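# Lay springy cord along board line, pin with steel blocks

## Task

Shape the elastic cord so that it follows the line marked on the board and weight it in place with the steel blocks. The cord counts as done only if every part of it, one end to the other, touches the line and rests flat against the board, and it stays that way after the robot lets go.

## Robot and tools

Robot: two arms, left_arm and right_arm, each with a two-pad parallel gripper. Bases in the scene frame: left_arm at (+0.029, +0.475, +0.020) m, quat_wxyz (+1.000, 0, 0, -0.004); right_arm at (+0.043, -0.354, +0.020) m, quat_wxyz (+1.000, 0, 0, +0.014). Cameras: cam_high, cam_low, cam_board, cam_left_wrist, cam_right_wrist, all 672x504.

Frames. Scene frame: origin at table-top height, halfway between the nominal bases, +z up, +x out across the table, left_arm on the +y side (image left/right may differ). Reported positions (metres), quats and velocities are in the scene frame and may be off by a few cm. Offsets in commands are along the gripper's own axes, measured from its Hand target: fingers point along gripper +z and close along its x axis. end_effector_position is the point between the pads; fingertips extend 17.5 mm further. The wrist block projects about 10 cm toward gripper -y.

Row layout (shared by execute_actions and move): 18 numbers, each in [-1, 1]. First 9 for left_arm: dx, dy, dz, rx, ry, rz, gripper position, force_limit, speed; then the same 9 for right_arm. Always send both arms. dx..rz are an offset, not a pose: relative to that arm's Hand target when the action or move began, in the gripper's own axes; 1.0 = 0.6 m for dx/dy/dz and 180 degrees for rx/ry/rz, with rx, ry, rz forming one rotation vector. All zeros re-requests the current Hand target. Gripper position is absolute: +1 open (50 mm gap), about -0.65 pads touching, -1 to grip. force_limit: -1 about 20 N, 0 about 102 N, +1 about 185 N per pad (actual can be ~15 N more). speed: -1 = 20 mm/s, 0 = 85, +1 = 150; both start at +1. A 0 in a gripper slot is a real command, so resend the last values to leave a gripper alone. New force_limit/speed only apply after position changes by at least 0.01.

execute_actions(actions, cameras): actions is a list of actions; each action is a list of up to 15 rows, one per 1/30 s step; a short action repeats its last row to fill 15 steps. Every row is offset from the action's starting Hand target, not the previous row, so repeating an offset moves further. cameras: names, ["all"], or []; an empty actions list returns all images by default. Unknown camera names invalidate the call.

move(target, speed, blend, blocking, cameras): straight-line path for each gripper toward the target offset from its Hand target. target is one row or a list of up to 15 rows, all offsets from the same starting Hand targets. speed in m/s, 0.002 to 1, default 0.25 (turns up to twice that in rad/s), one value or one per target. blend in m rounds corners between targets; 0 stops at each. Total time capped at 10 s. blocking=false returns after about 0.5 s while motion continues. No obstacle avoidance. The result adds a move: line (done, off_target, moving, held, fault) plus limits such as paced (pose clipped) or held (steps withheld by checks, e.g. arm-to-arm clearance).

wait(seconds 0 to 10): lets time pass with last commands held. stop(): brakes a running move; fingers keep moving. zoom_image(camera, region [x0, y0, x1, y1] pixels, max 504x504): closer look at the latest image. finished_scene(scene 1 or 2): ends the scene permanently; only call when the cord is settled and pinned.

Results: each arm's end_effector_position, quat, Hand target (last commanded pose after clipping; next offsets start here), Tool commands, gripper position_measured (opening ≈ (250 - value) x 0.202 mm), object_status (0 moving, 1 blocked while opening, 2 blocked while closing = holding, 3 reached commanded position or pads met, usually empty), joint velocities, flange force along gripper axes (noisy, includes held weight; no reading near singularities). Action calls also list positions at some steps.

Motion behaviour: each step the command is clipped to 70 mm and 16 degrees from the measured gripper pose, so one action may fall short. A gripper can rest short of its Hand target; send the remaining distance as a new offset. An arm blocked by contact keeps pushing until commanded back past its gripper.

Avoid: torque fault (forearm roll, wrist pitch, wrist roll limit 34.8 N m; waist, shoulder, elbow 139) or 150 N outside force stops the arm 10 s; arms are stiff, so aim only slightly into firm contact and approach slowly. Do not let the arms hit or squeeze each other, including closing fingers on the other gripper. Do not drop blocks or cord from height, release moving parts, slam into the table or board, or let anything leave the table. Long stretched poses or sustained pushing heat motors; a MOTOR HOT line warns, and overheating stops the arm 30 to 60 s. Loose objects may get nudged occasionally, so check the final state with cameras before finishing.

Each tool is called after "Request:" as a command line: name --argument value for each argument, lists and objects as JSON in quotes; but a table of rows of numbers goes row by row, as --pt "numbers of a row", without its own name.

## Session

Request:
execute_actions --actions '[]'

Scene clock: 0.00 s.
left_arm: end_effector_position=(+0.4184, -0.2881, +0.3646) position_measured=3 object_status=3 end_effector_quat_wxyz=(-0.236, -0.407, +0.616, -0.631) | right_arm: end_effector_position=(+0.4880, -0.5701, +0.3206) position_measured=3 object_status=3 end_effector_quat_wxyz=(+0.199, +0.946, +0.250, -0.062)
Joint positions: left_arm=[-0.927 0.381 0.23 -1.451 0.412 -0.799] | right_arm=[0.04 0.025 -0.113 0.418 -1.489 -1.168]
Joint velocities: within noise
Flange force (N): no reading
Hand target: left_arm +0.4184, -0.2881, +0.3646; -0.236, -0.407, +0.616, -0.631 | right_arm +0.4880, -0.5701, +0.3206; +0.199, +0.946, +0.250, -0.062
Tool commands: left_gripper/position=+1.0 left_gripper/force_limit=+1.0 left_gripper/speed=+1.0 right_gripper/position=+1.0 right_gripper/force_limit=+1.0 right_gripper/speed=+1.0

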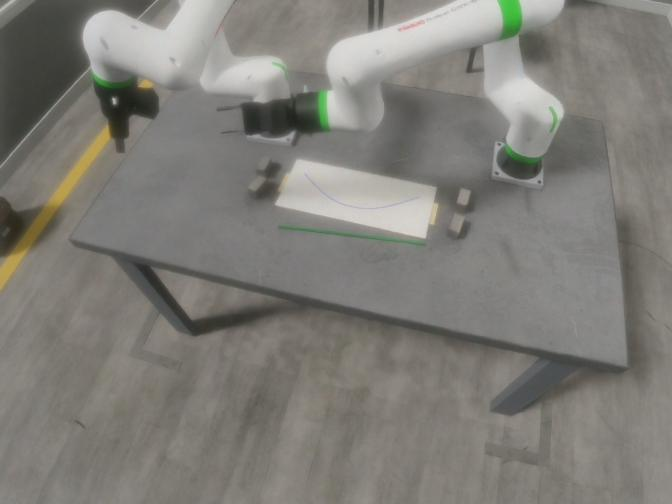

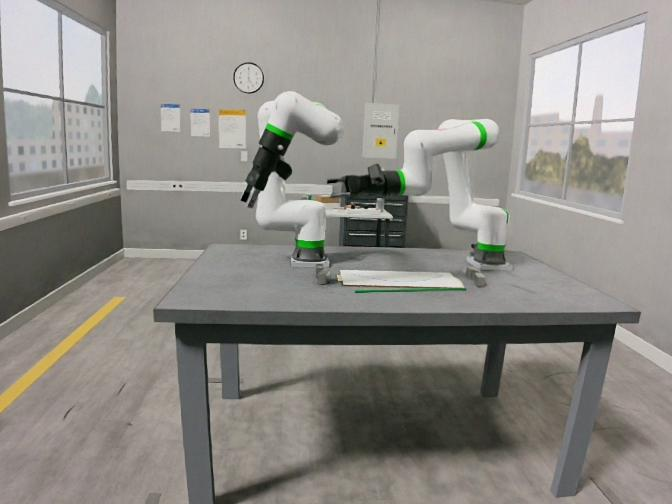

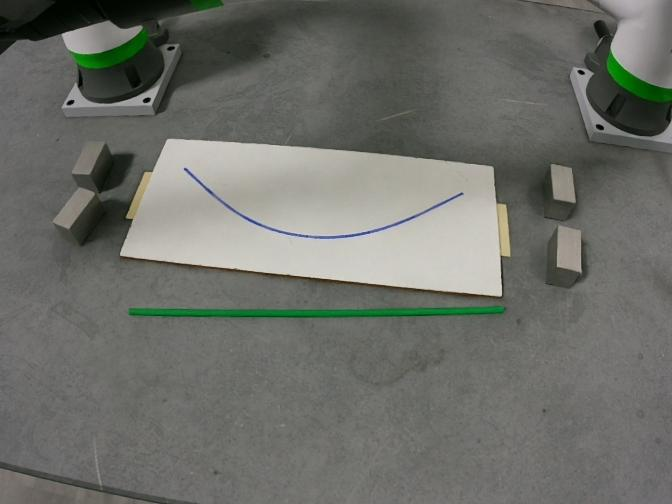

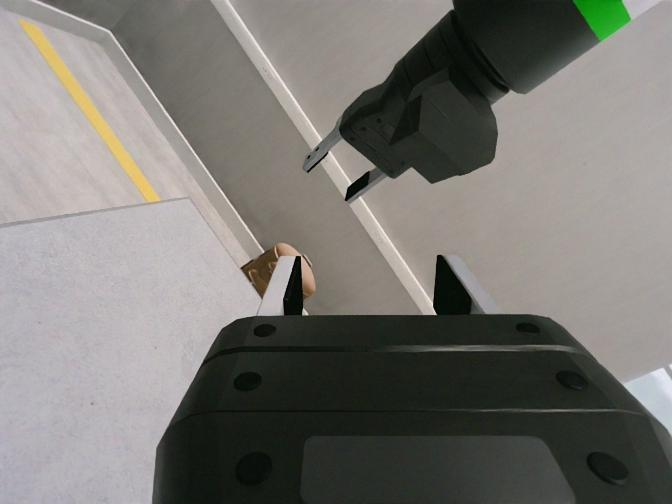

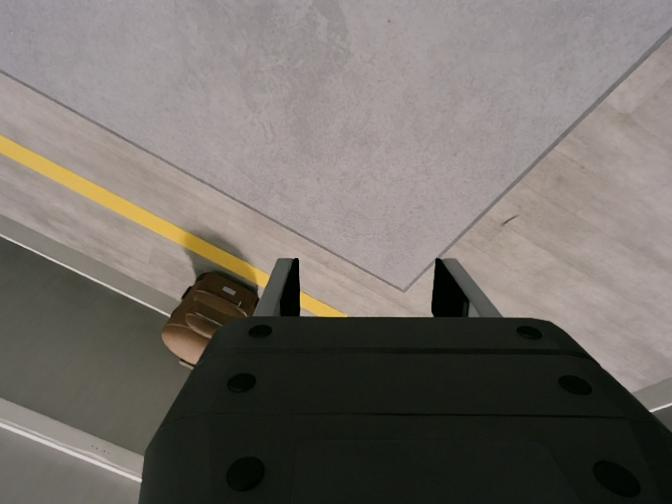

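Request:
move --target '[-0.240,0.109,-0.716,0.189,-0.507,-0.495,1,1,1,0.102,-0.647,-0.141,0.129,0.040,0.162,1,1,1]' --speed 0.4 --cameras '["all"]'

Scene clock: 29.73 s.
left_arm: end_effector_position=(+0.3506, +0.1496, +0.2494) position_measured=3 object_status=3 end_effector_quat_wxyz=(+0.000, +1.000, +0.000, -0.001) | right_arm: end_effector_position=(+0.3492, -0.1994, +0.2508) position_measured=3 object_status=3 end_effector_quat_wxyz=(+0.000, +1.000, +0.001, +0.000)
Joint positions: left_arm=[-0.495 0.029 -0.09 0.002 -1.453 -1.069] | right_arm=[0.827 -0.275 -0.354 -0.001 -1.491 -2.425]
Flange force (N): left_arm=[-0.6 -0.7 0.6] | right_arm=[-7.6 2.4 2.2]
Hand target: left_arm +0.3506, +0.1497, +0.2494; +0.000, +1.000, +0.000, -0.001 | right_arm +0.3491, -0.1994, +0.2508; +0.000, +1.000, +0.001, +0.000
Off the commanded pose: left_arm 0.000 m, 0 deg | right_arm 0.000 m, 0 deg.
move: done; limits=paced

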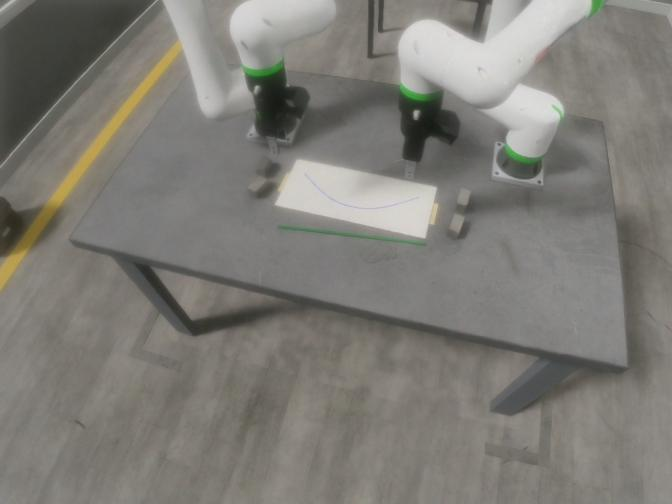

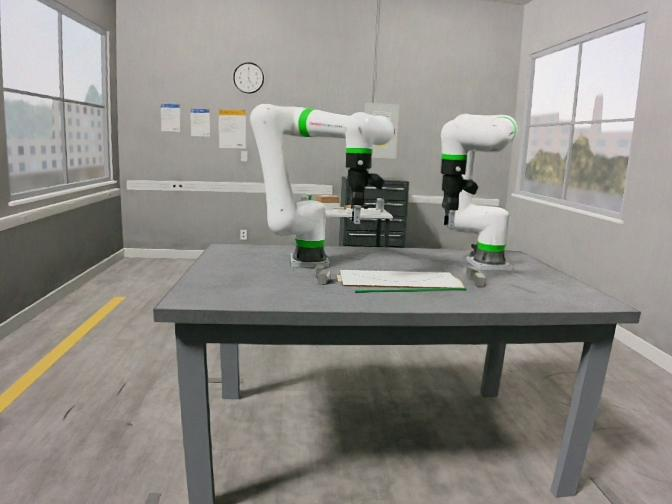

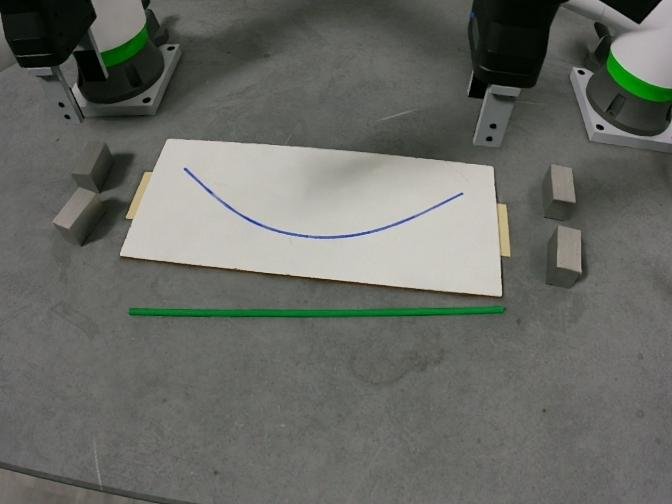

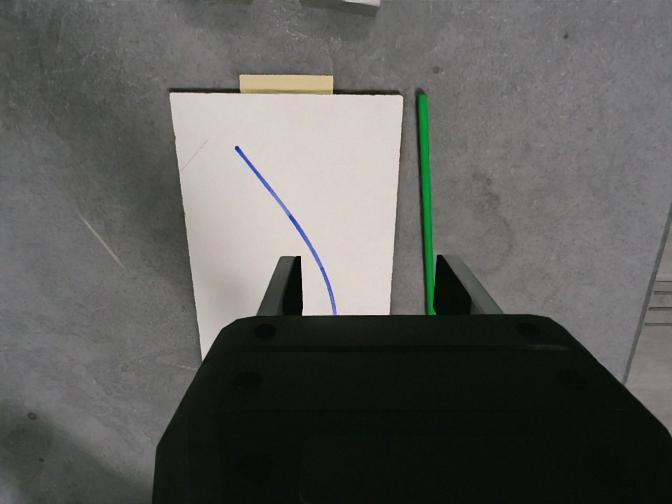

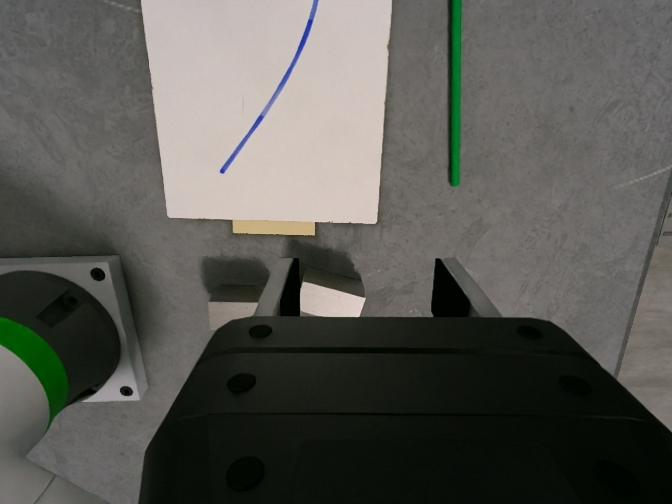

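Request:
move --pt "0.0833 0.4167 -0.25 0 0 0 1 1 1 0 0.4167 -0.083 0 0 -0.5 1 1 1" --pt "0.0833 0.4167 -0.25 0 0 0 1 1 1 0 0.4167 -0.083 0 0 -0.98 1 1 1" --speed 0.5 --blend 0.05 --cameras '["cam_left_wrist","cam_board","cam_right_wrist"]'

Request:
move --target '[0,0,0.1667,0,0,0,1,1,1,0,0,0,0,0,-0.02,1,1,1]' --speed 0.5 --cameras '["cam_left_wrist"]'

Request:
move --target '[0,-0.5833,0.1667,0,0,0,1,1,1,0,0,0,0,0,0,1,1,1]' --speed 0.5 --cameras '["cam_left_wrist"]'

Request:
move --target '[0,-0.1,-0.15,0,0,0,1,1,1,-0.0833,0.9167,-0.167,0,0,0,1,1,1]' --speed 0.5 --cameras '["cam_right_wrist"]'

Request:
move --target '[0,0,0,0,0,0,1,1,1,0,0,0.1667,0,0,0,1,1,1]' --speed 0.5 --cameras '["cam_right_wrist"]'

Scene clock: 56.43 s.
left_arm: end_effector_position=(+0.4003, -0.0996, +0.3989) position_measured=3 object_status=3 end_effector_quat_wxyz=(+0.005, +1.000, +0.000, +0.002) | right_arm: end_effector_position=(+0.3495, -0.4494, +0.3005) position_measured=3 object_status=3 end_effector_quat_wxyz=(+0.000, +0.031, +1.000, +0.000)
Joint positions: left_arm=[-0.797 0.903 1.534 0.005 -2.193 -0.764] | right_arm=[0.086 -0.338 -0.284 -0.001 -1.625 1.394]
Flange force (N): left_arm=no reading | right_arm=[6.5 2.7 3.6]
Hand target: left_arm +0.4007, -0.1002, +0.3995; +0.000, +1.000, +0.000, -0.001 | right_arm +0.3495, -0.4494, +0.3005; +0.000, +0.031, +1.000, +0.000
Off the commanded pose: left_arm 0.001 m, 1 deg | right_arm 0.000 m, 0 deg.
elbow stopped short (left arm): the move would have taken joint 3 (elbow) straighter than the controller allows.
move: done; limits=paced
Images, in order (width x height): cam_board 672x504, cam_left_wrist 672x504, cam_right_wrist 672x504.

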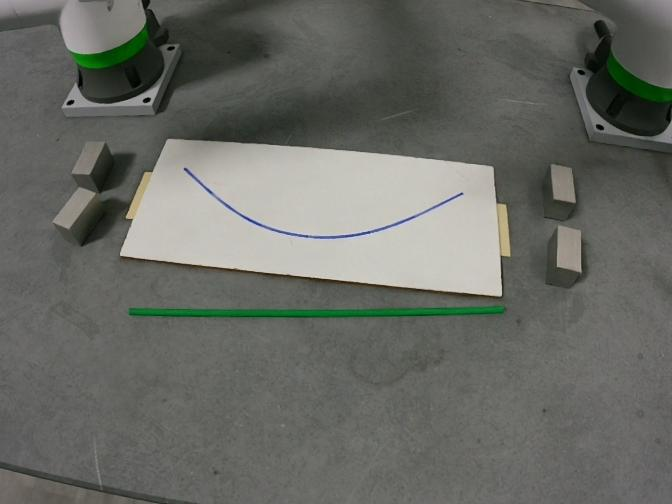

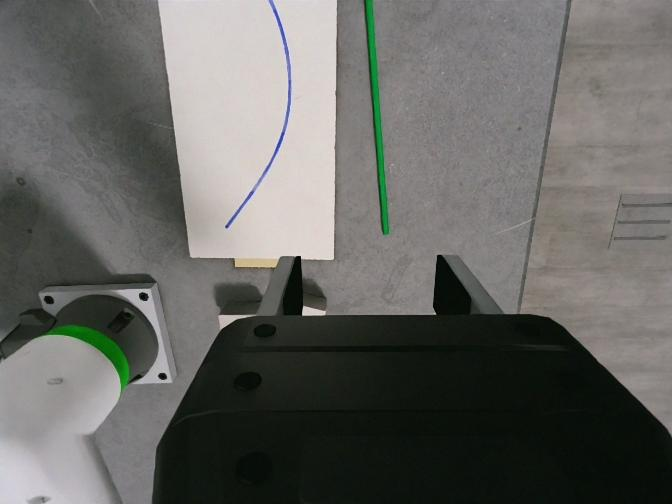

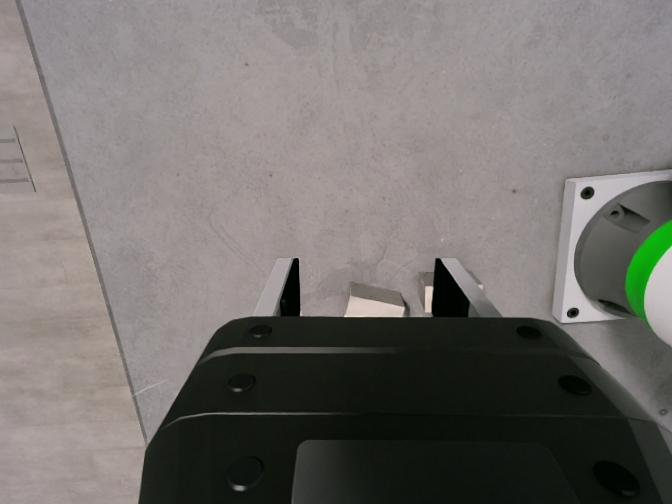

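Scene clock: 57.83 s.
left_arm: end_effector_position=(+0.4005, -0.1003, +0.2995) position_measured=3 object_status=3 end_effector_quat_wxyz=(+0.000, +1.000, +0.000, -0.001) | right_arm: end_effector_position=(+0.3495, -0.4494, +0.3004) position_measured=3 object_status=3 end_effector_quat_wxyz=(+0.000, -0.001, +1.000, +0.000)
Joint positions: left_arm=[-0.798 0.659 0.858 0.002 -1.77 -0.765] | right_arm=[0.086 -0.337 -0.284 -0.001 -1.625 1.457]
Flange force (N): left_arm=[-0.4 -1.6 1.1] | right_arm=[6.8 3.8 3.5]
Hand target: left_arm +0.4005, -0.1003, +0.2995; +0.000, +1.000, +0.000, -0.001 | right_arm +0.3495, -0.4494, +0.3005; +0.000, -0.001, +1.000, +0.000
Off the commanded pose: left_arm 0.000 m, 0 deg | right_arm 0.000 m, 0 deg.
move: done
Images, in order (width x height): cam_left_wrist 672x504.

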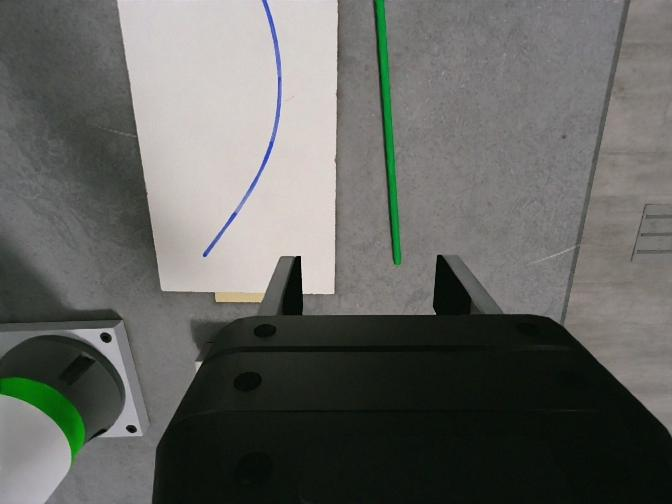

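Scene clock: 59.70 s.
left_arm: end_effector_position=(+0.4005, +0.2495, +0.1991) position_measured=3 object_status=3 end_effector_quat_wxyz=(+0.000, +1.000, +0.000, -0.001) | right_arm: end_effector_position=(+0.3495, -0.4494, +0.3004) position_measured=3 object_status=3 end_effector_quat_wxyz=(+0.000, -0.001, +1.000, +0.000)
Joint positions: left_arm=[-0.234 -0.007 -0.245 0.001 -1.334 -1.33] | right_arm=[0.086 -0.337 -0.284 -0.001 -1.625 1.457]
Flange force (N): left_arm=[-2.6 0.1 0.7] | right_arm=[6.8 3.6 4.0]
Hand target: left_arm +0.4005, +0.2496, +0.1992; +0.000, +1.000, +0.000, -0.001 | right_arm +0.3495, -0.4494, +0.3005; +0.000, -0.001, +1.000, +0.000
Off the commanded pose: left_arm 0.000 m, 0 deg | right_arm 0.000 m, 0 deg.
move: done; limits=paced
Images, in order (width x height): cam_left_wrist 672x504.

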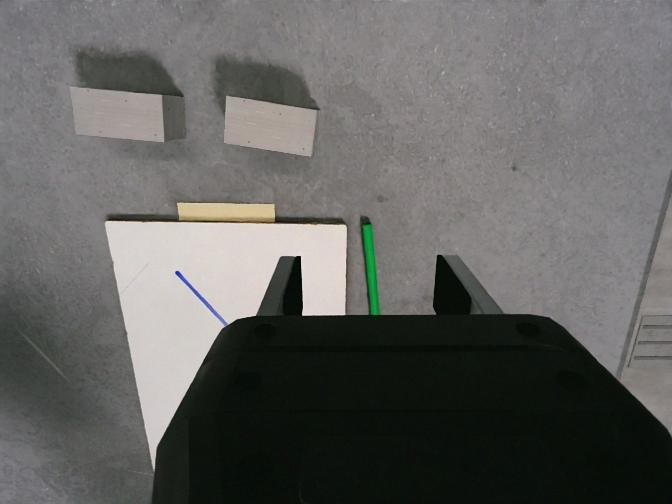

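Scene clock: 62.30 s.
left_arm: end_effector_position=(+0.4007, +0.3096, +0.2891) position_measured=3 object_status=3 end_effector_quat_wxyz=(+0.000, +1.000, +0.000, -0.001) | right_arm: end_effector_position=(+0.3988, +0.1005, +0.4011) position_measured=3 object_status=3 end_effector_quat_wxyz=(+0.000, -0.001, +1.000, +0.000)
Joint positions: left_arm=[-0.085 -0.108 -0.129 0.001 -1.551 -1.478] | right_arm=[1.105 0.381 0.688 0 -1.877 0.438]
Flange force (N): left_arm=[-1.2 -1.0 -0.1] | right_arm=[9.4 -10.5 8.4]
Hand target: left_arm +0.4007, +0.3096, +0.2891; +0.000, +1.000, +0.000, -0.001 | right_arm +0.3988, +0.1006, +0.4011; +0.000, -0.001, +1.000, +0.000
Off the commanded pose: left_arm 0.000 m, 0 deg | right_arm 0.000 m, 0 deg.
move: done; limits=paced
Images, in order (width x height): cam_right_wrist 672x504.

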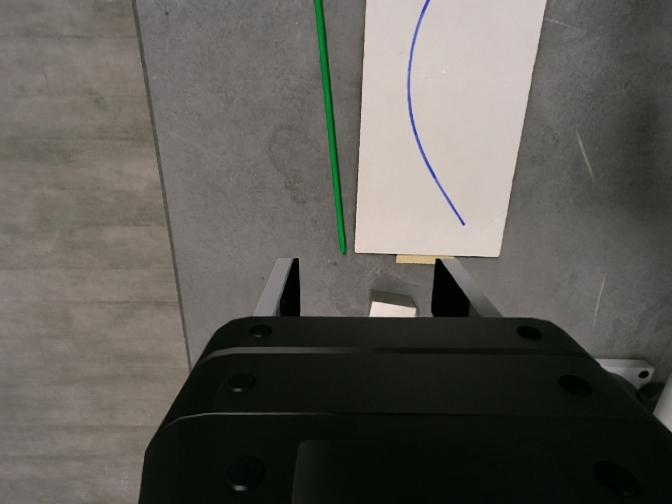

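Scene clock: 63.30 s.
left_arm: end_effector_position=(+0.4007, +0.3096, +0.2891) position_measured=3 object_status=3 end_effector_quat_wxyz=(+0.000, +1.000, +0.000, -0.001) | right_arm: end_effector_position=(+0.3988, +0.1006, +0.3011) position_measured=3 object_status=3 end_effector_quat_wxyz=(+0.000, -0.001, +1.000, +0.000)
Joint positions: left_arm=[-0.085 -0.108 -0.129 0.001 -1.551 -1.478] | right_arm=[1.105 0.33 0.384 0 -1.623 0.438]
Flange force (N): left_arm=[-1.2 -0.8 0.5] | right_arm=[7.9 -8.8 4.5]
Hand target: left_arm +0.4007, +0.3096, +0.2891; +0.000, +1.000, +0.000, -0.001 | right_arm +0.3988, +0.1006, +0.3010; +0.000, -0.001, +1.000, +0.000
Off the commanded pose: left_arm 0.000 m, 0 deg | right_arm 0.000 m, 0 deg.
move: done
Images, in order (width x height): cam_right_wrist 672x504.

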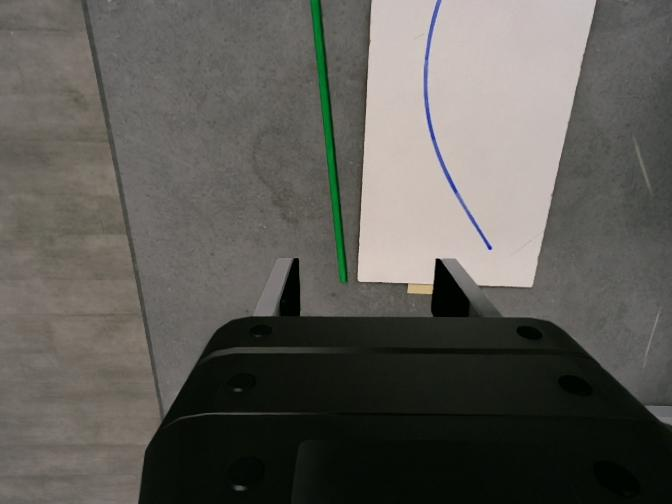

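Request:
execute_actions --actions '[]'

Request:
zoom_image --camera "cam_board" --region '[160, 140, 500, 300]'

Request:
zoom_image --camera "cam_board" --region '[500, 140, 620, 300]'

Request:
zoom_image --camera "cam_board" --region '[40, 130, 200, 330]'

Scene clock: 101.13 s.
left_arm: end_effector_position=(+0.4007, +0.3096, +0.2891) position_measured=3 object_status=3 end_effector_quat_wxyz=(+0.000, +1.000, +0.000, -0.001) | right_arm: end_effector_position=(+0.3988, +0.1006, +0.3010) position_measured=3 object_status=3 end_effector_quat_wxyz=(+0.000, -0.001, +1.000, +0.000)
Joint positions: left_arm=[-0.085 -0.108 -0.129 0.001 -1.551 -1.478] | right_arm=[1.105 0.33 0.383 0 -1.623 0.438]
Joint velocities: within noise
Flange force (N): left_arm=[-1.1 -1.1 0.2] | right_arm=[7.5 -8.0 3.6]
Hand target: left_arm +0.4007, +0.3096, +0.2891; +0.000, +1.000, +0.000, -0.001 | right_arm +0.3988, +0.1006, +0.3010; +0.000, -0.001, +1.000, +0.000
Tool commands: left_gripper/position=+1.0 left_gripper/force_limit=+1.0 left_gripper/speed=+1.0 right_gripper/position=+1.0 right_gripper/force_limit=+1.0 right_gripper/speed=+1.0
Off the commanded pose: left_arm 0.000 m, 0 deg | right_arm 0.000 m, 0 deg.

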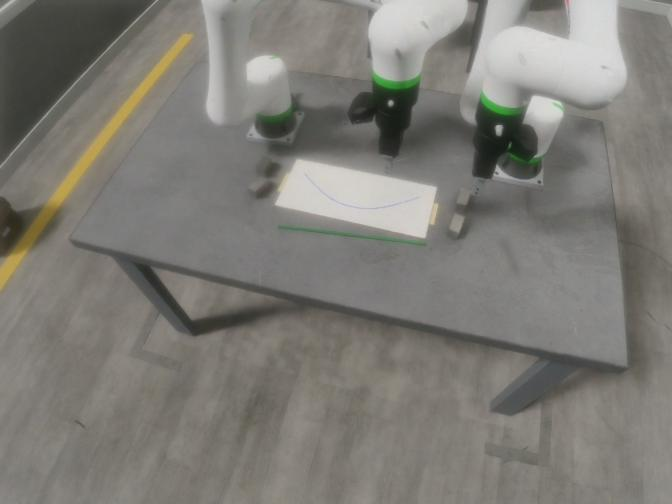

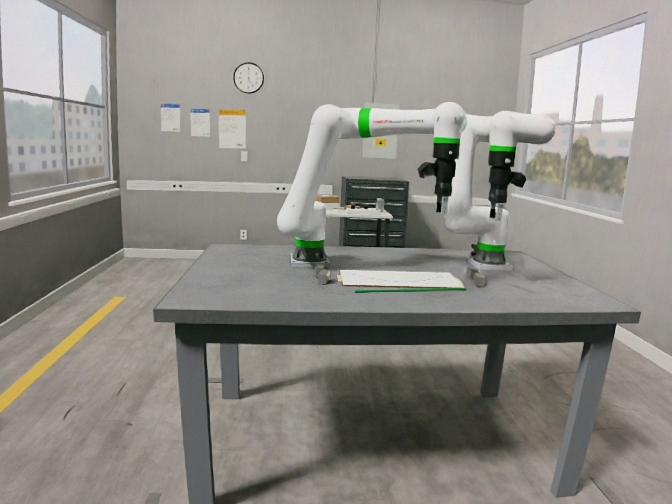

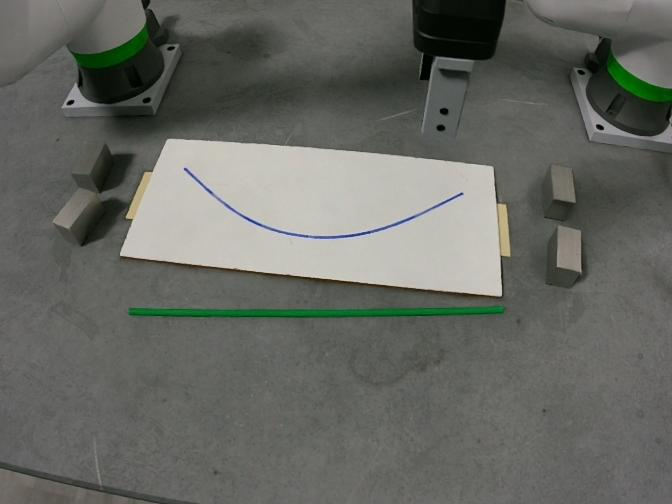

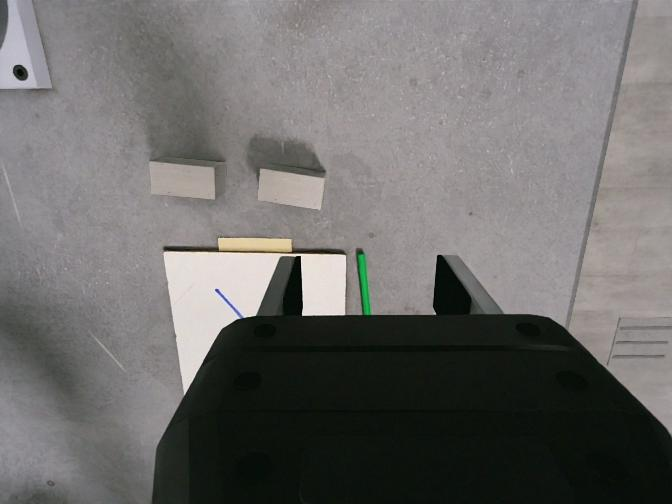

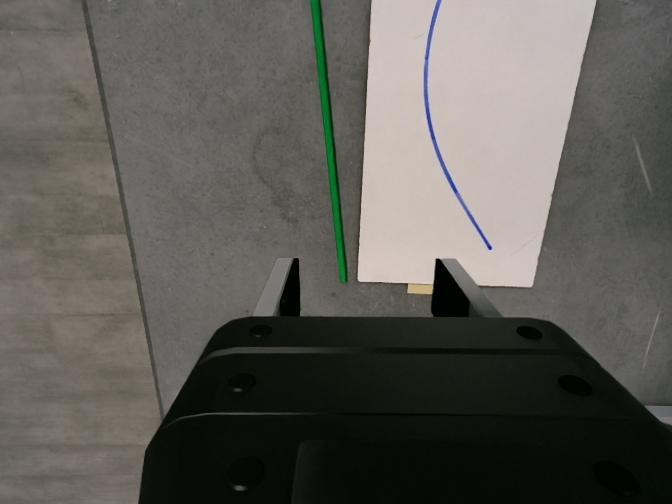

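Scaled by 1.482.

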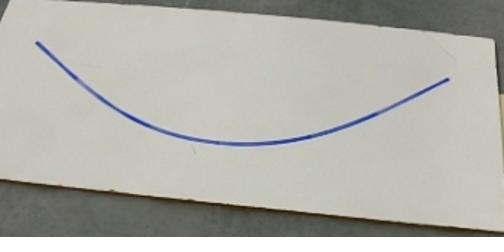

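Scaled by 3.150.

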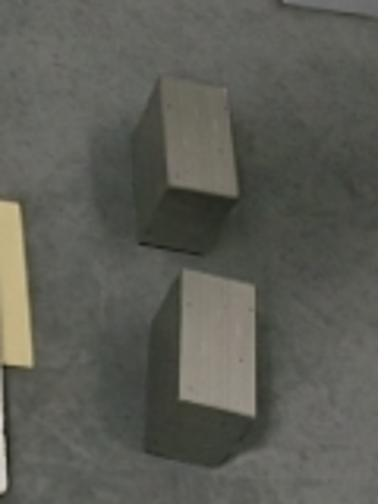

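Scaled by 2.520.

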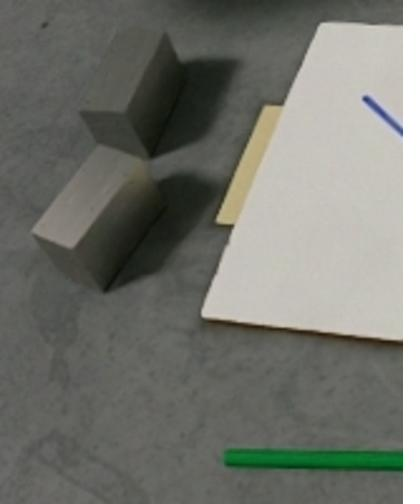

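Request:
move --target '[-0.0952,0.0078,0.265,0,0,-0.4583,1,1,1,0,-0.35,0,0,0,0,1,1,1]' --speed 0.5 --cameras '["cam_left_wrist","cam_right_wrist","cam_board"]'

Scene clock: 124.80 s.
left_arm: end_effector_position=(+0.3433, +0.3048, +0.1302) position_measured=3 object_status=3 end_effector_quat_wxyz=(+0.000, +0.752, +0.659, -0.001) | right_arm: end_effector_position=(+0.3990, -0.1094, +0.3009) position_measured=3 object_status=3 end_effector_quat_wxyz=(+0.000, -0.001, +1.000, +0.000)
Joint positions: left_arm=[-0.116 -0.156 -0.551 0.001 -1.177 -0.008] | right_arm=[0.878 -0.044 -0.042 -0.001 -1.572 0.665]
Flange force (N): left_arm=[1.2 -1.9 -0.3] | right_arm=[7.7 -3.9 3.0]
Hand target: left_arm +0.3433, +0.3048, +0.1302; +0.000, +0.752, +0.659, -0.001 | right_arm +0.3990, -0.1094, +0.3009; +0.000, -0.001, +1.000, +0.000
Off the commanded pose: left_arm 0.000 m, 0 deg | right_arm 0.000 m, 0 deg.
move: done
Images, in order (width x height): cam_board 672x504, cam_left_wrist 672x504, cam_right_wrist 672x504.

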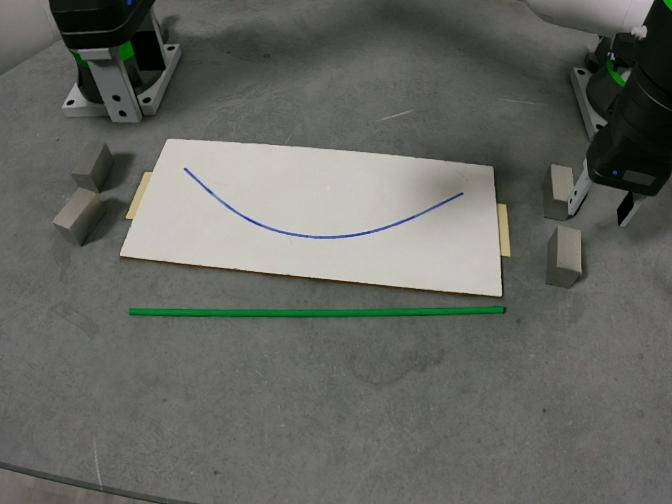

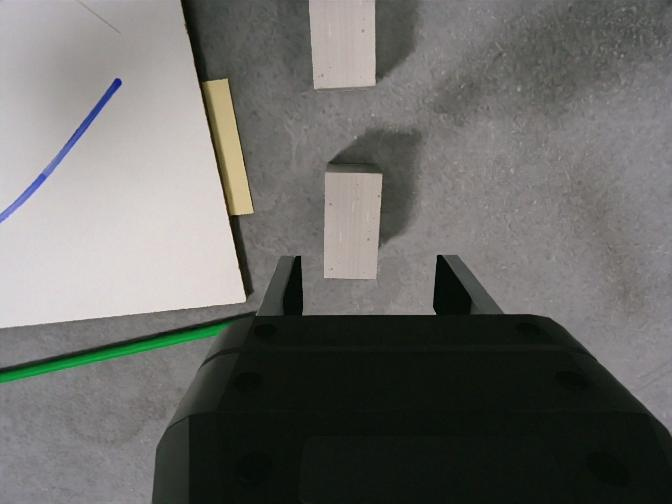

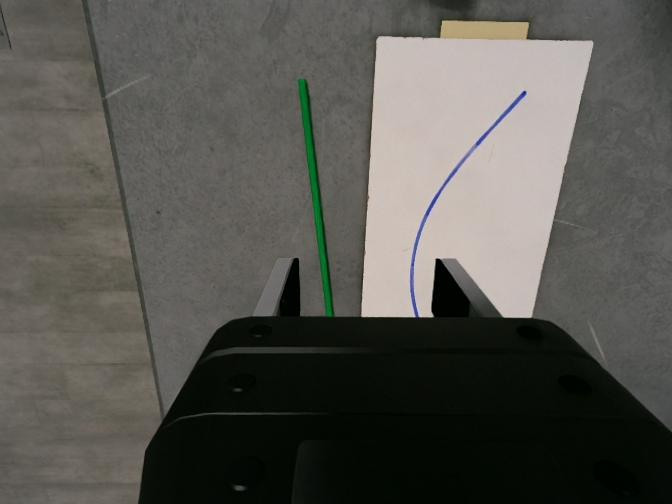

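Request:
move --pt "-0.0065 -0.013 0.0 0 0 0 1 1 1 0.142 -0.3277 0.285 0 0 0.5444 1 1 1" --pt "-0.0065 -0.013 0.165 0 0 0 1 1 1 0.142 -0.3277 0.285 0 0 0.5444 1 1 1" --pt "-0.0065 -0.013 0.165 0 0 0 -1 -0.6 0 0.142 -0.3277 0.285 0 0 0.5444 1 1 1" --speed '[0.5,0.15,0.15]' --cameras '["cam_left_wrist","cam_right_wrist"]'

Scene clock: 163.40 s.
left_arm: end_effector_position=(+0.3348, +0.3019, +0.0312) position_measured=103 object_status=2 end_effector_quat_wxyz=(+0.000, +0.752, +0.659, -0.001) | right_arm: end_effector_position=(+0.3140, -0.3060, +0.1297) position_measured=3 object_status=3 end_effector_quat_wxyz=(+0.000, +0.754, +0.657, +0.000)
Joint positions: left_arm=[-0.128 -0.021 -0.697 0.001 -0.895 0.004] | right_arm=[0.638 -0.415 -0.736 -0.001 -1.249 -0.805]
Flange force (N): left_arm=[1.2 -1.4 -0.6] | right_arm=[-1.0 -8.2 1.0]
Hand target: left_arm +0.3348, +0.3019, +0.0312; +0.000, +0.752, +0.659, -0.001 | right_arm +0.3140, -0.3060, +0.1297; +0.000, +0.754, +0.657, +0.000
Off the commanded pose: left_arm 0.000 m, 0 deg | right_arm 0.000 m, 0 deg.
move: done
Images, in order (width x height): cam_left_wrist 672x504, cam_right_wrist 672x504.

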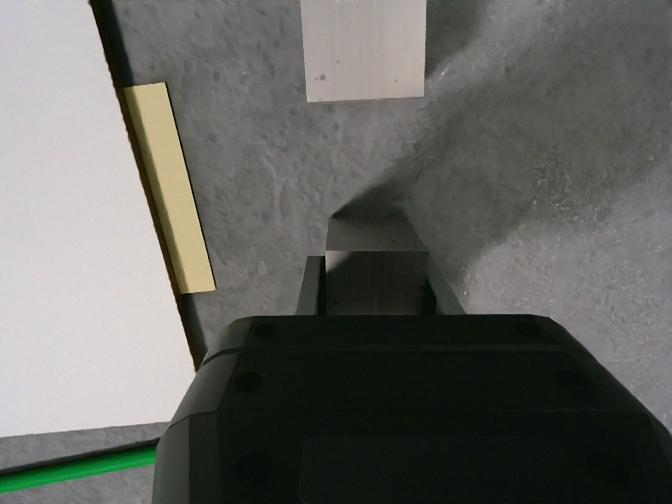

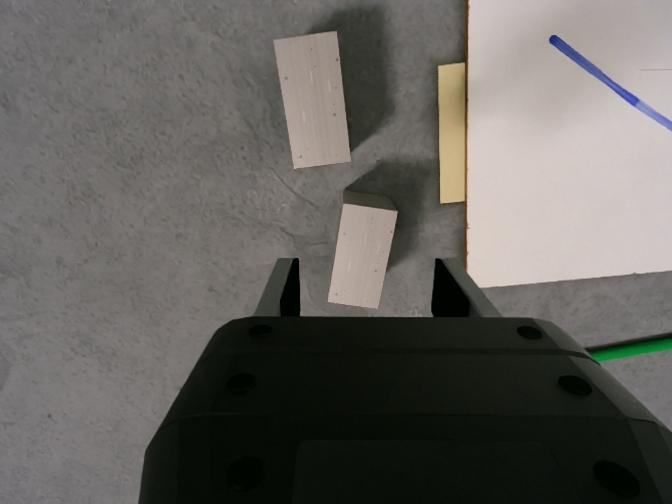

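Request:
move --pt "0 0 -0.0833 0 0 0 -1 -0.6 0 0.0078 0.0258 0 0 0 0.0556 1 1 1" --pt "-0.1922 -0.1024 -0.0833 0 0 0.2472 -1 -0.6 0 0.0078 0.0258 0.165 0 0 0.0556 1 1 1" --pt "-0.1922 -0.1024 -0.03 0 0 0.2472 -1 -0.6 0 0.0078 0.0258 0.165 0 0 0.0556 -1 -0.6 0" --speed '[0.2,0.25,0.15]' --cameras '["cam_board","cam_left_wrist","cam_right_wrist"]'

Scene clock: 177.60 s.
left_arm: end_effector_position=(+0.2589, +0.1957, +0.0494) position_measured=103 object_status=2 end_effector_quat_wxyz=(+0.000, +0.946, +0.325, -0.001) | right_arm: end_effector_position=(+0.3300, -0.3034, +0.0307) position_measured=104 object_status=2 end_effector_quat_wxyz=(+0.000, +0.809, +0.588, +0.000)
Joint positions: left_arm=[-0.506 -0.028 -0.651 0.002 -0.948 -0.395] | right_arm=[0.607 -0.197 -0.851 -0.001 -0.916 -0.949]
Flange force (N): left_arm=[0.5 -2.4 4.5] | right_arm=[-1.9 -9.2 -1.9]
Hand target: left_arm +0.2589, +0.1956, +0.0494; +0.000, +0.946, +0.325, -0.001 | right_arm +0.3300, -0.3034, +0.0307; +0.000, +0.809, +0.588, +0.000
Off the commanded pose: left_arm 0.000 m, 0 deg | right_arm 0.000 m, 0 deg.
move: done
Images, in order (width x height): cam_board 672x504, cam_left_wrist 672x504, cam_right_wrist 672x504.

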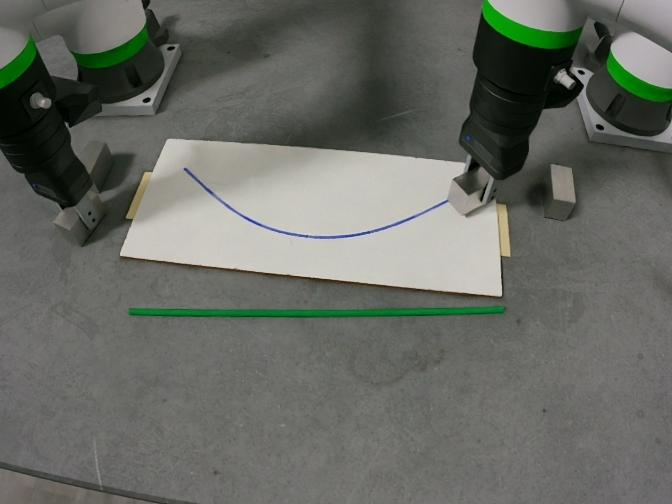

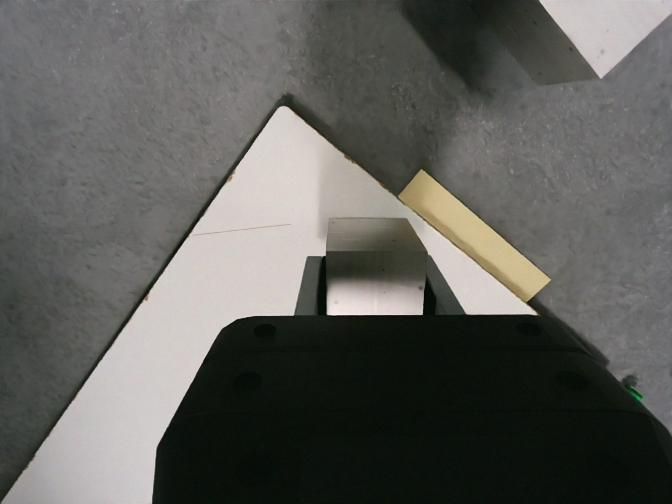

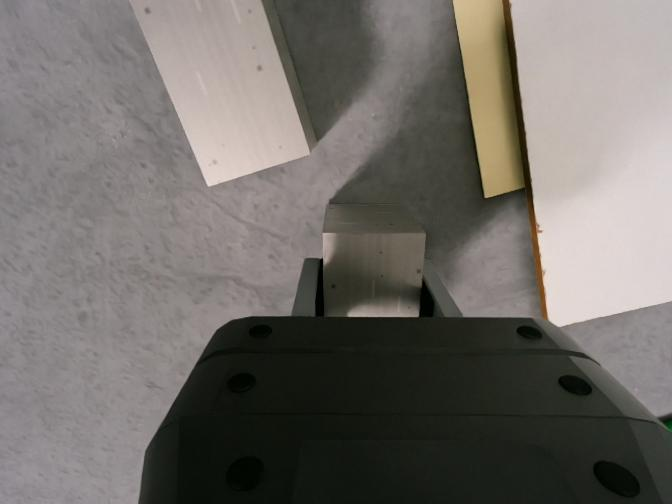

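Request:
move --pt "0 0 0.0167 0 0 0 -1 -0.6 0 0 0 -0.1167 0 0 0 -1 -0.6 0" --pt "0 0 0.0167 0 0 0 -1 -0.6 0 0.1175 -0.2017 -0.1167 0 0 0.6294 -1 -0.6 0" --pt "0 0 0.0167 0 0 0 -1 -0.6 0 0.1175 -0.2017 -0.04 0 0 0.6294 -1 -0.6 0" --speed '[0.2,0.35,0.15]' --cameras '["cam_board","cam_right_wrist"]'

Request:
execute_actions --actions '[[[0,0,0.002,0,0,0,-1,-0.6,0,0,0,0,0,0,0,-1,-0.6,0]],[[0,0,0.002,0,0,0,-1,-0.6,0,0,0,0,0,0,0,-1,-0.6,0]],[[0,0,0.002,0,0,0,-1,-0.6,0,0,0,0,0,0,0,-1,-0.6,0]]]'

Scene clock: 208.00 s.
left_arm: end_effector_position=(+0.2588, +0.1956, +0.0394) position_measured=103 object_status=2 end_effector_quat_wxyz=(+0.000, +0.946, +0.325, -0.001) | right_arm: end_effector_position=(+0.2366, -0.1991, +0.0549) position_measured=104 object_status=2 end_effector_quat_wxyz=(+0.000, +0.936, -0.352, +0.000)
Joint positions: left_arm=[-0.506 -0.009 -0.662 0.002 -0.919 -0.395] | right_arm=[1.197 -0.409 -0.924 0 -1.055 -3.516]
Flange force (N): left_arm=[-0.1 -2.0 4.6] | right_arm=[-2.7 6.2 6.6]
Hand target: left_arm +0.2588, +0.1956, +0.0394; +0.000, +0.946, +0.325, -0.001 | right_arm +0.2366, -0.1991, +0.0548; +0.000, +0.936, -0.352, +0.000
Off the commanded pose: left_arm 0.000 m, 0 deg | right_arm 0.000 m, 0 deg.
move: done
Images, in order (width x height): cam_board 672x504, cam_right_wrist 672x504.

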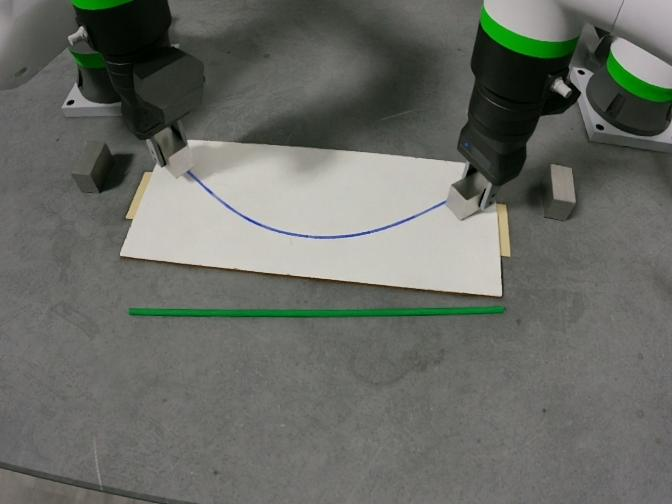

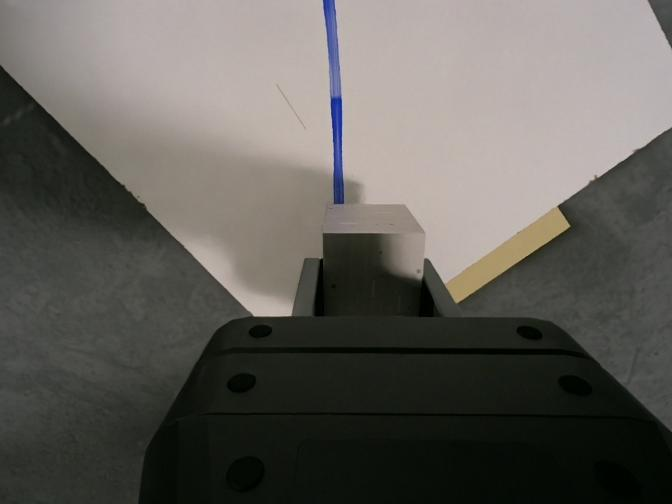

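Scene clock: 209.70 s.
left_arm: end_effector_position=(+0.2588, +0.1956, +0.0358) position_measured=103 object_status=2 end_effector_quat_wxyz=(+0.000, +0.946, +0.325, -0.001) | right_arm: end_effector_position=(+0.2366, -0.1991, +0.0548) position_measured=104 object_status=2 end_effector_quat_wxyz=(+0.000, +0.936, -0.352, +0.000)
Joint positions: left_arm=[-0.506 -0.002 -0.666 0.002 -0.908 -0.395] | right_arm=[1.197 -0.409 -0.924 0 -1.055 -3.516]
Flange force (N): left_arm=[-2.4 -12.5 -65.4] | right_arm=[-4.0 10.1 4.4]
Flange force at the end of the 1st action (N): left_arm=[0.4 -1.7 4.5] | right_arm=[-3.8 9.5 4.6]
Flange force at the end of the 2nd action (N): left_arm=[-0.9 -26.0 -66.8] | right_arm=[-3.2 8.9 5.0]
Hand target: left_arm +0.2588, +0.1956, +0.0358; +0.000, +0.946, +0.325, -0.001 | right_arm +0.2366, -0.1991, +0.0548; +0.000, +0.936, -0.352, +0.000
Off the commanded pose: left_arm 0.000 m, 0 deg | right_arm 0.000 m, 0 deg.
Step readings (end_effector_position of left_arm | right_arm; steps 1 to 15: 1st action; 16 to 30: 2nd action; 31 to 45: 3rd action):
0: (+0.2588, +0.1956, +0.0394) | (+0.2366, -0.1991, +0.0549)
1: (+0.2588, +0.1956, +0.0394) | (+0.2366, -0.1991, +0.0549)
2: (+0.2589, +0.1956, +0.0392) | (+0.2366, -0.1991, +0.0549)
4: (+0.2588, +0.1956, +0.0387) | (+0.2366, -0.1991, +0.0548)
8: (+0.2588, +0.1956, +0.0383) | (+0.2366, -0.1991, +0.0548)
15: (+0.2588, +0.1956, +0.0382) | (+0.2366, -0.1991, +0.0548)
16: (+0.2588, +0.1956, +0.0382) | (+0.2366, -0.1991, +0.0548)
17: (+0.2589, +0.1956, +0.0380) | (+0.2366, -0.1991, +0.0548)
19: (+0.2588, +0.1956, +0.0375) | (+0.2366, -0.1991, +0.0548)
23: (+0.2589, +0.1956, +0.0372) | (+0.2366, -0.1991, +0.0548)
30: (+0.2589, +0.1956, +0.0371) | (+0.2366, -0.1991, +0.0548)
31: (+0.2589, +0.1956, +0.0371) | (+0.2366, -0.1991, +0.0548)
32: (+0.2589, +0.1956, +0.0369) | (+0.2366, -0.1991, +0.0548)
34: (+0.2589, +0.1956, +0.0363) | (+0.2366, -0.1991, +0.0548)
38: (+0.2589, +0.1956, +0.0359) | (+0.2366, -0.1991, +0.0548)
45: (+0.2588, +0.1956, +0.0358) | (+0.2366, -0.1991, +0.0548)

Request:
move --pt "0 0 -0.0015 0 0 0 -1 -0.6 0 0.0148 0 0 0 0 0.0083 -1 -0.6 0" --pt "0 0 -0.0015 0 0 0 1 0.5 -0.5 0.0148 0 0.0287 0 0 0.0083 -1 -0.6 0" --pt "0 0 -0.17 0 0 0 1 0.5 -0.5 0.0148 0 0.0287 0 0 0.0083 -1 -0.6 0" --speed '[0.1,0.06,0.25]' --cameras '["cam_board","cam_left_wrist","cam_right_wrist"]'

Scene clock: 221.00 s.
left_arm: end_effector_position=(+0.2590, +0.1957, +0.1378) position_measured=3 object_status=3 end_effector_quat_wxyz=(+0.000, +0.946, +0.325, -0.001) | right_arm: end_effector_position=(+0.2433, -0.2049, +0.0376) position_measured=104 object_status=2 end_effector_quat_wxyz=(+0.000, +0.931, -0.364, +0.000)
Joint positions: left_arm=[-0.506 -0.152 -0.529 0.002 -1.195 -0.395] | right_arm=[1.158 -0.365 -0.946 0 -0.99 -3.503]
Flange force (N): left_arm=[0.8 0.5 -1.4] | right_arm=[-3.8 9.3 3.9]
Hand target: left_arm +0.2590, +0.1957, +0.1378; +0.000, +0.946, +0.325, -0.001 | right_arm +0.2433, -0.2049, +0.0376; +0.000, +0.931, -0.364, +0.000
Off the commanded pose: left_arm 0.000 m, 0 deg | right_arm 0.000 m, 0 deg.
move: done
Images, in order (width x height): cam_board 672x504, cam_left_wrist 672x504, cam_right_wrist 672x504.

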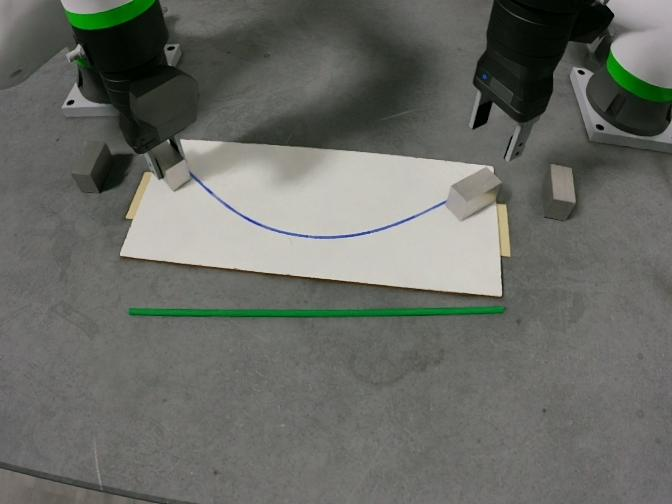

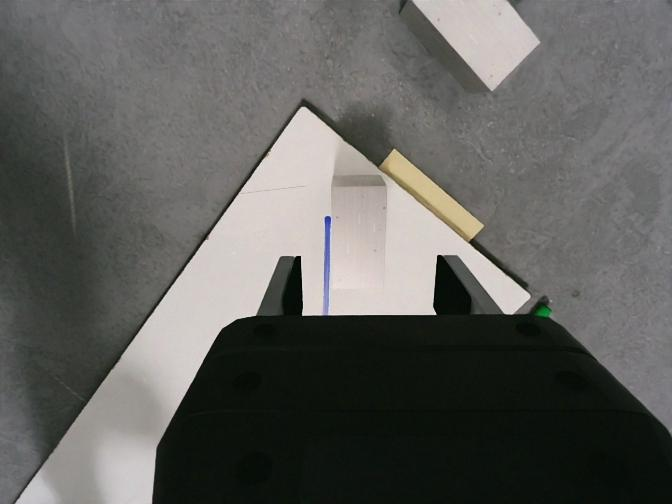

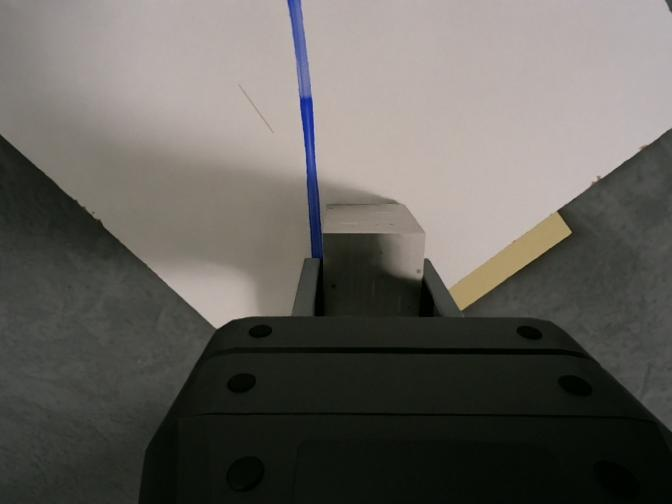

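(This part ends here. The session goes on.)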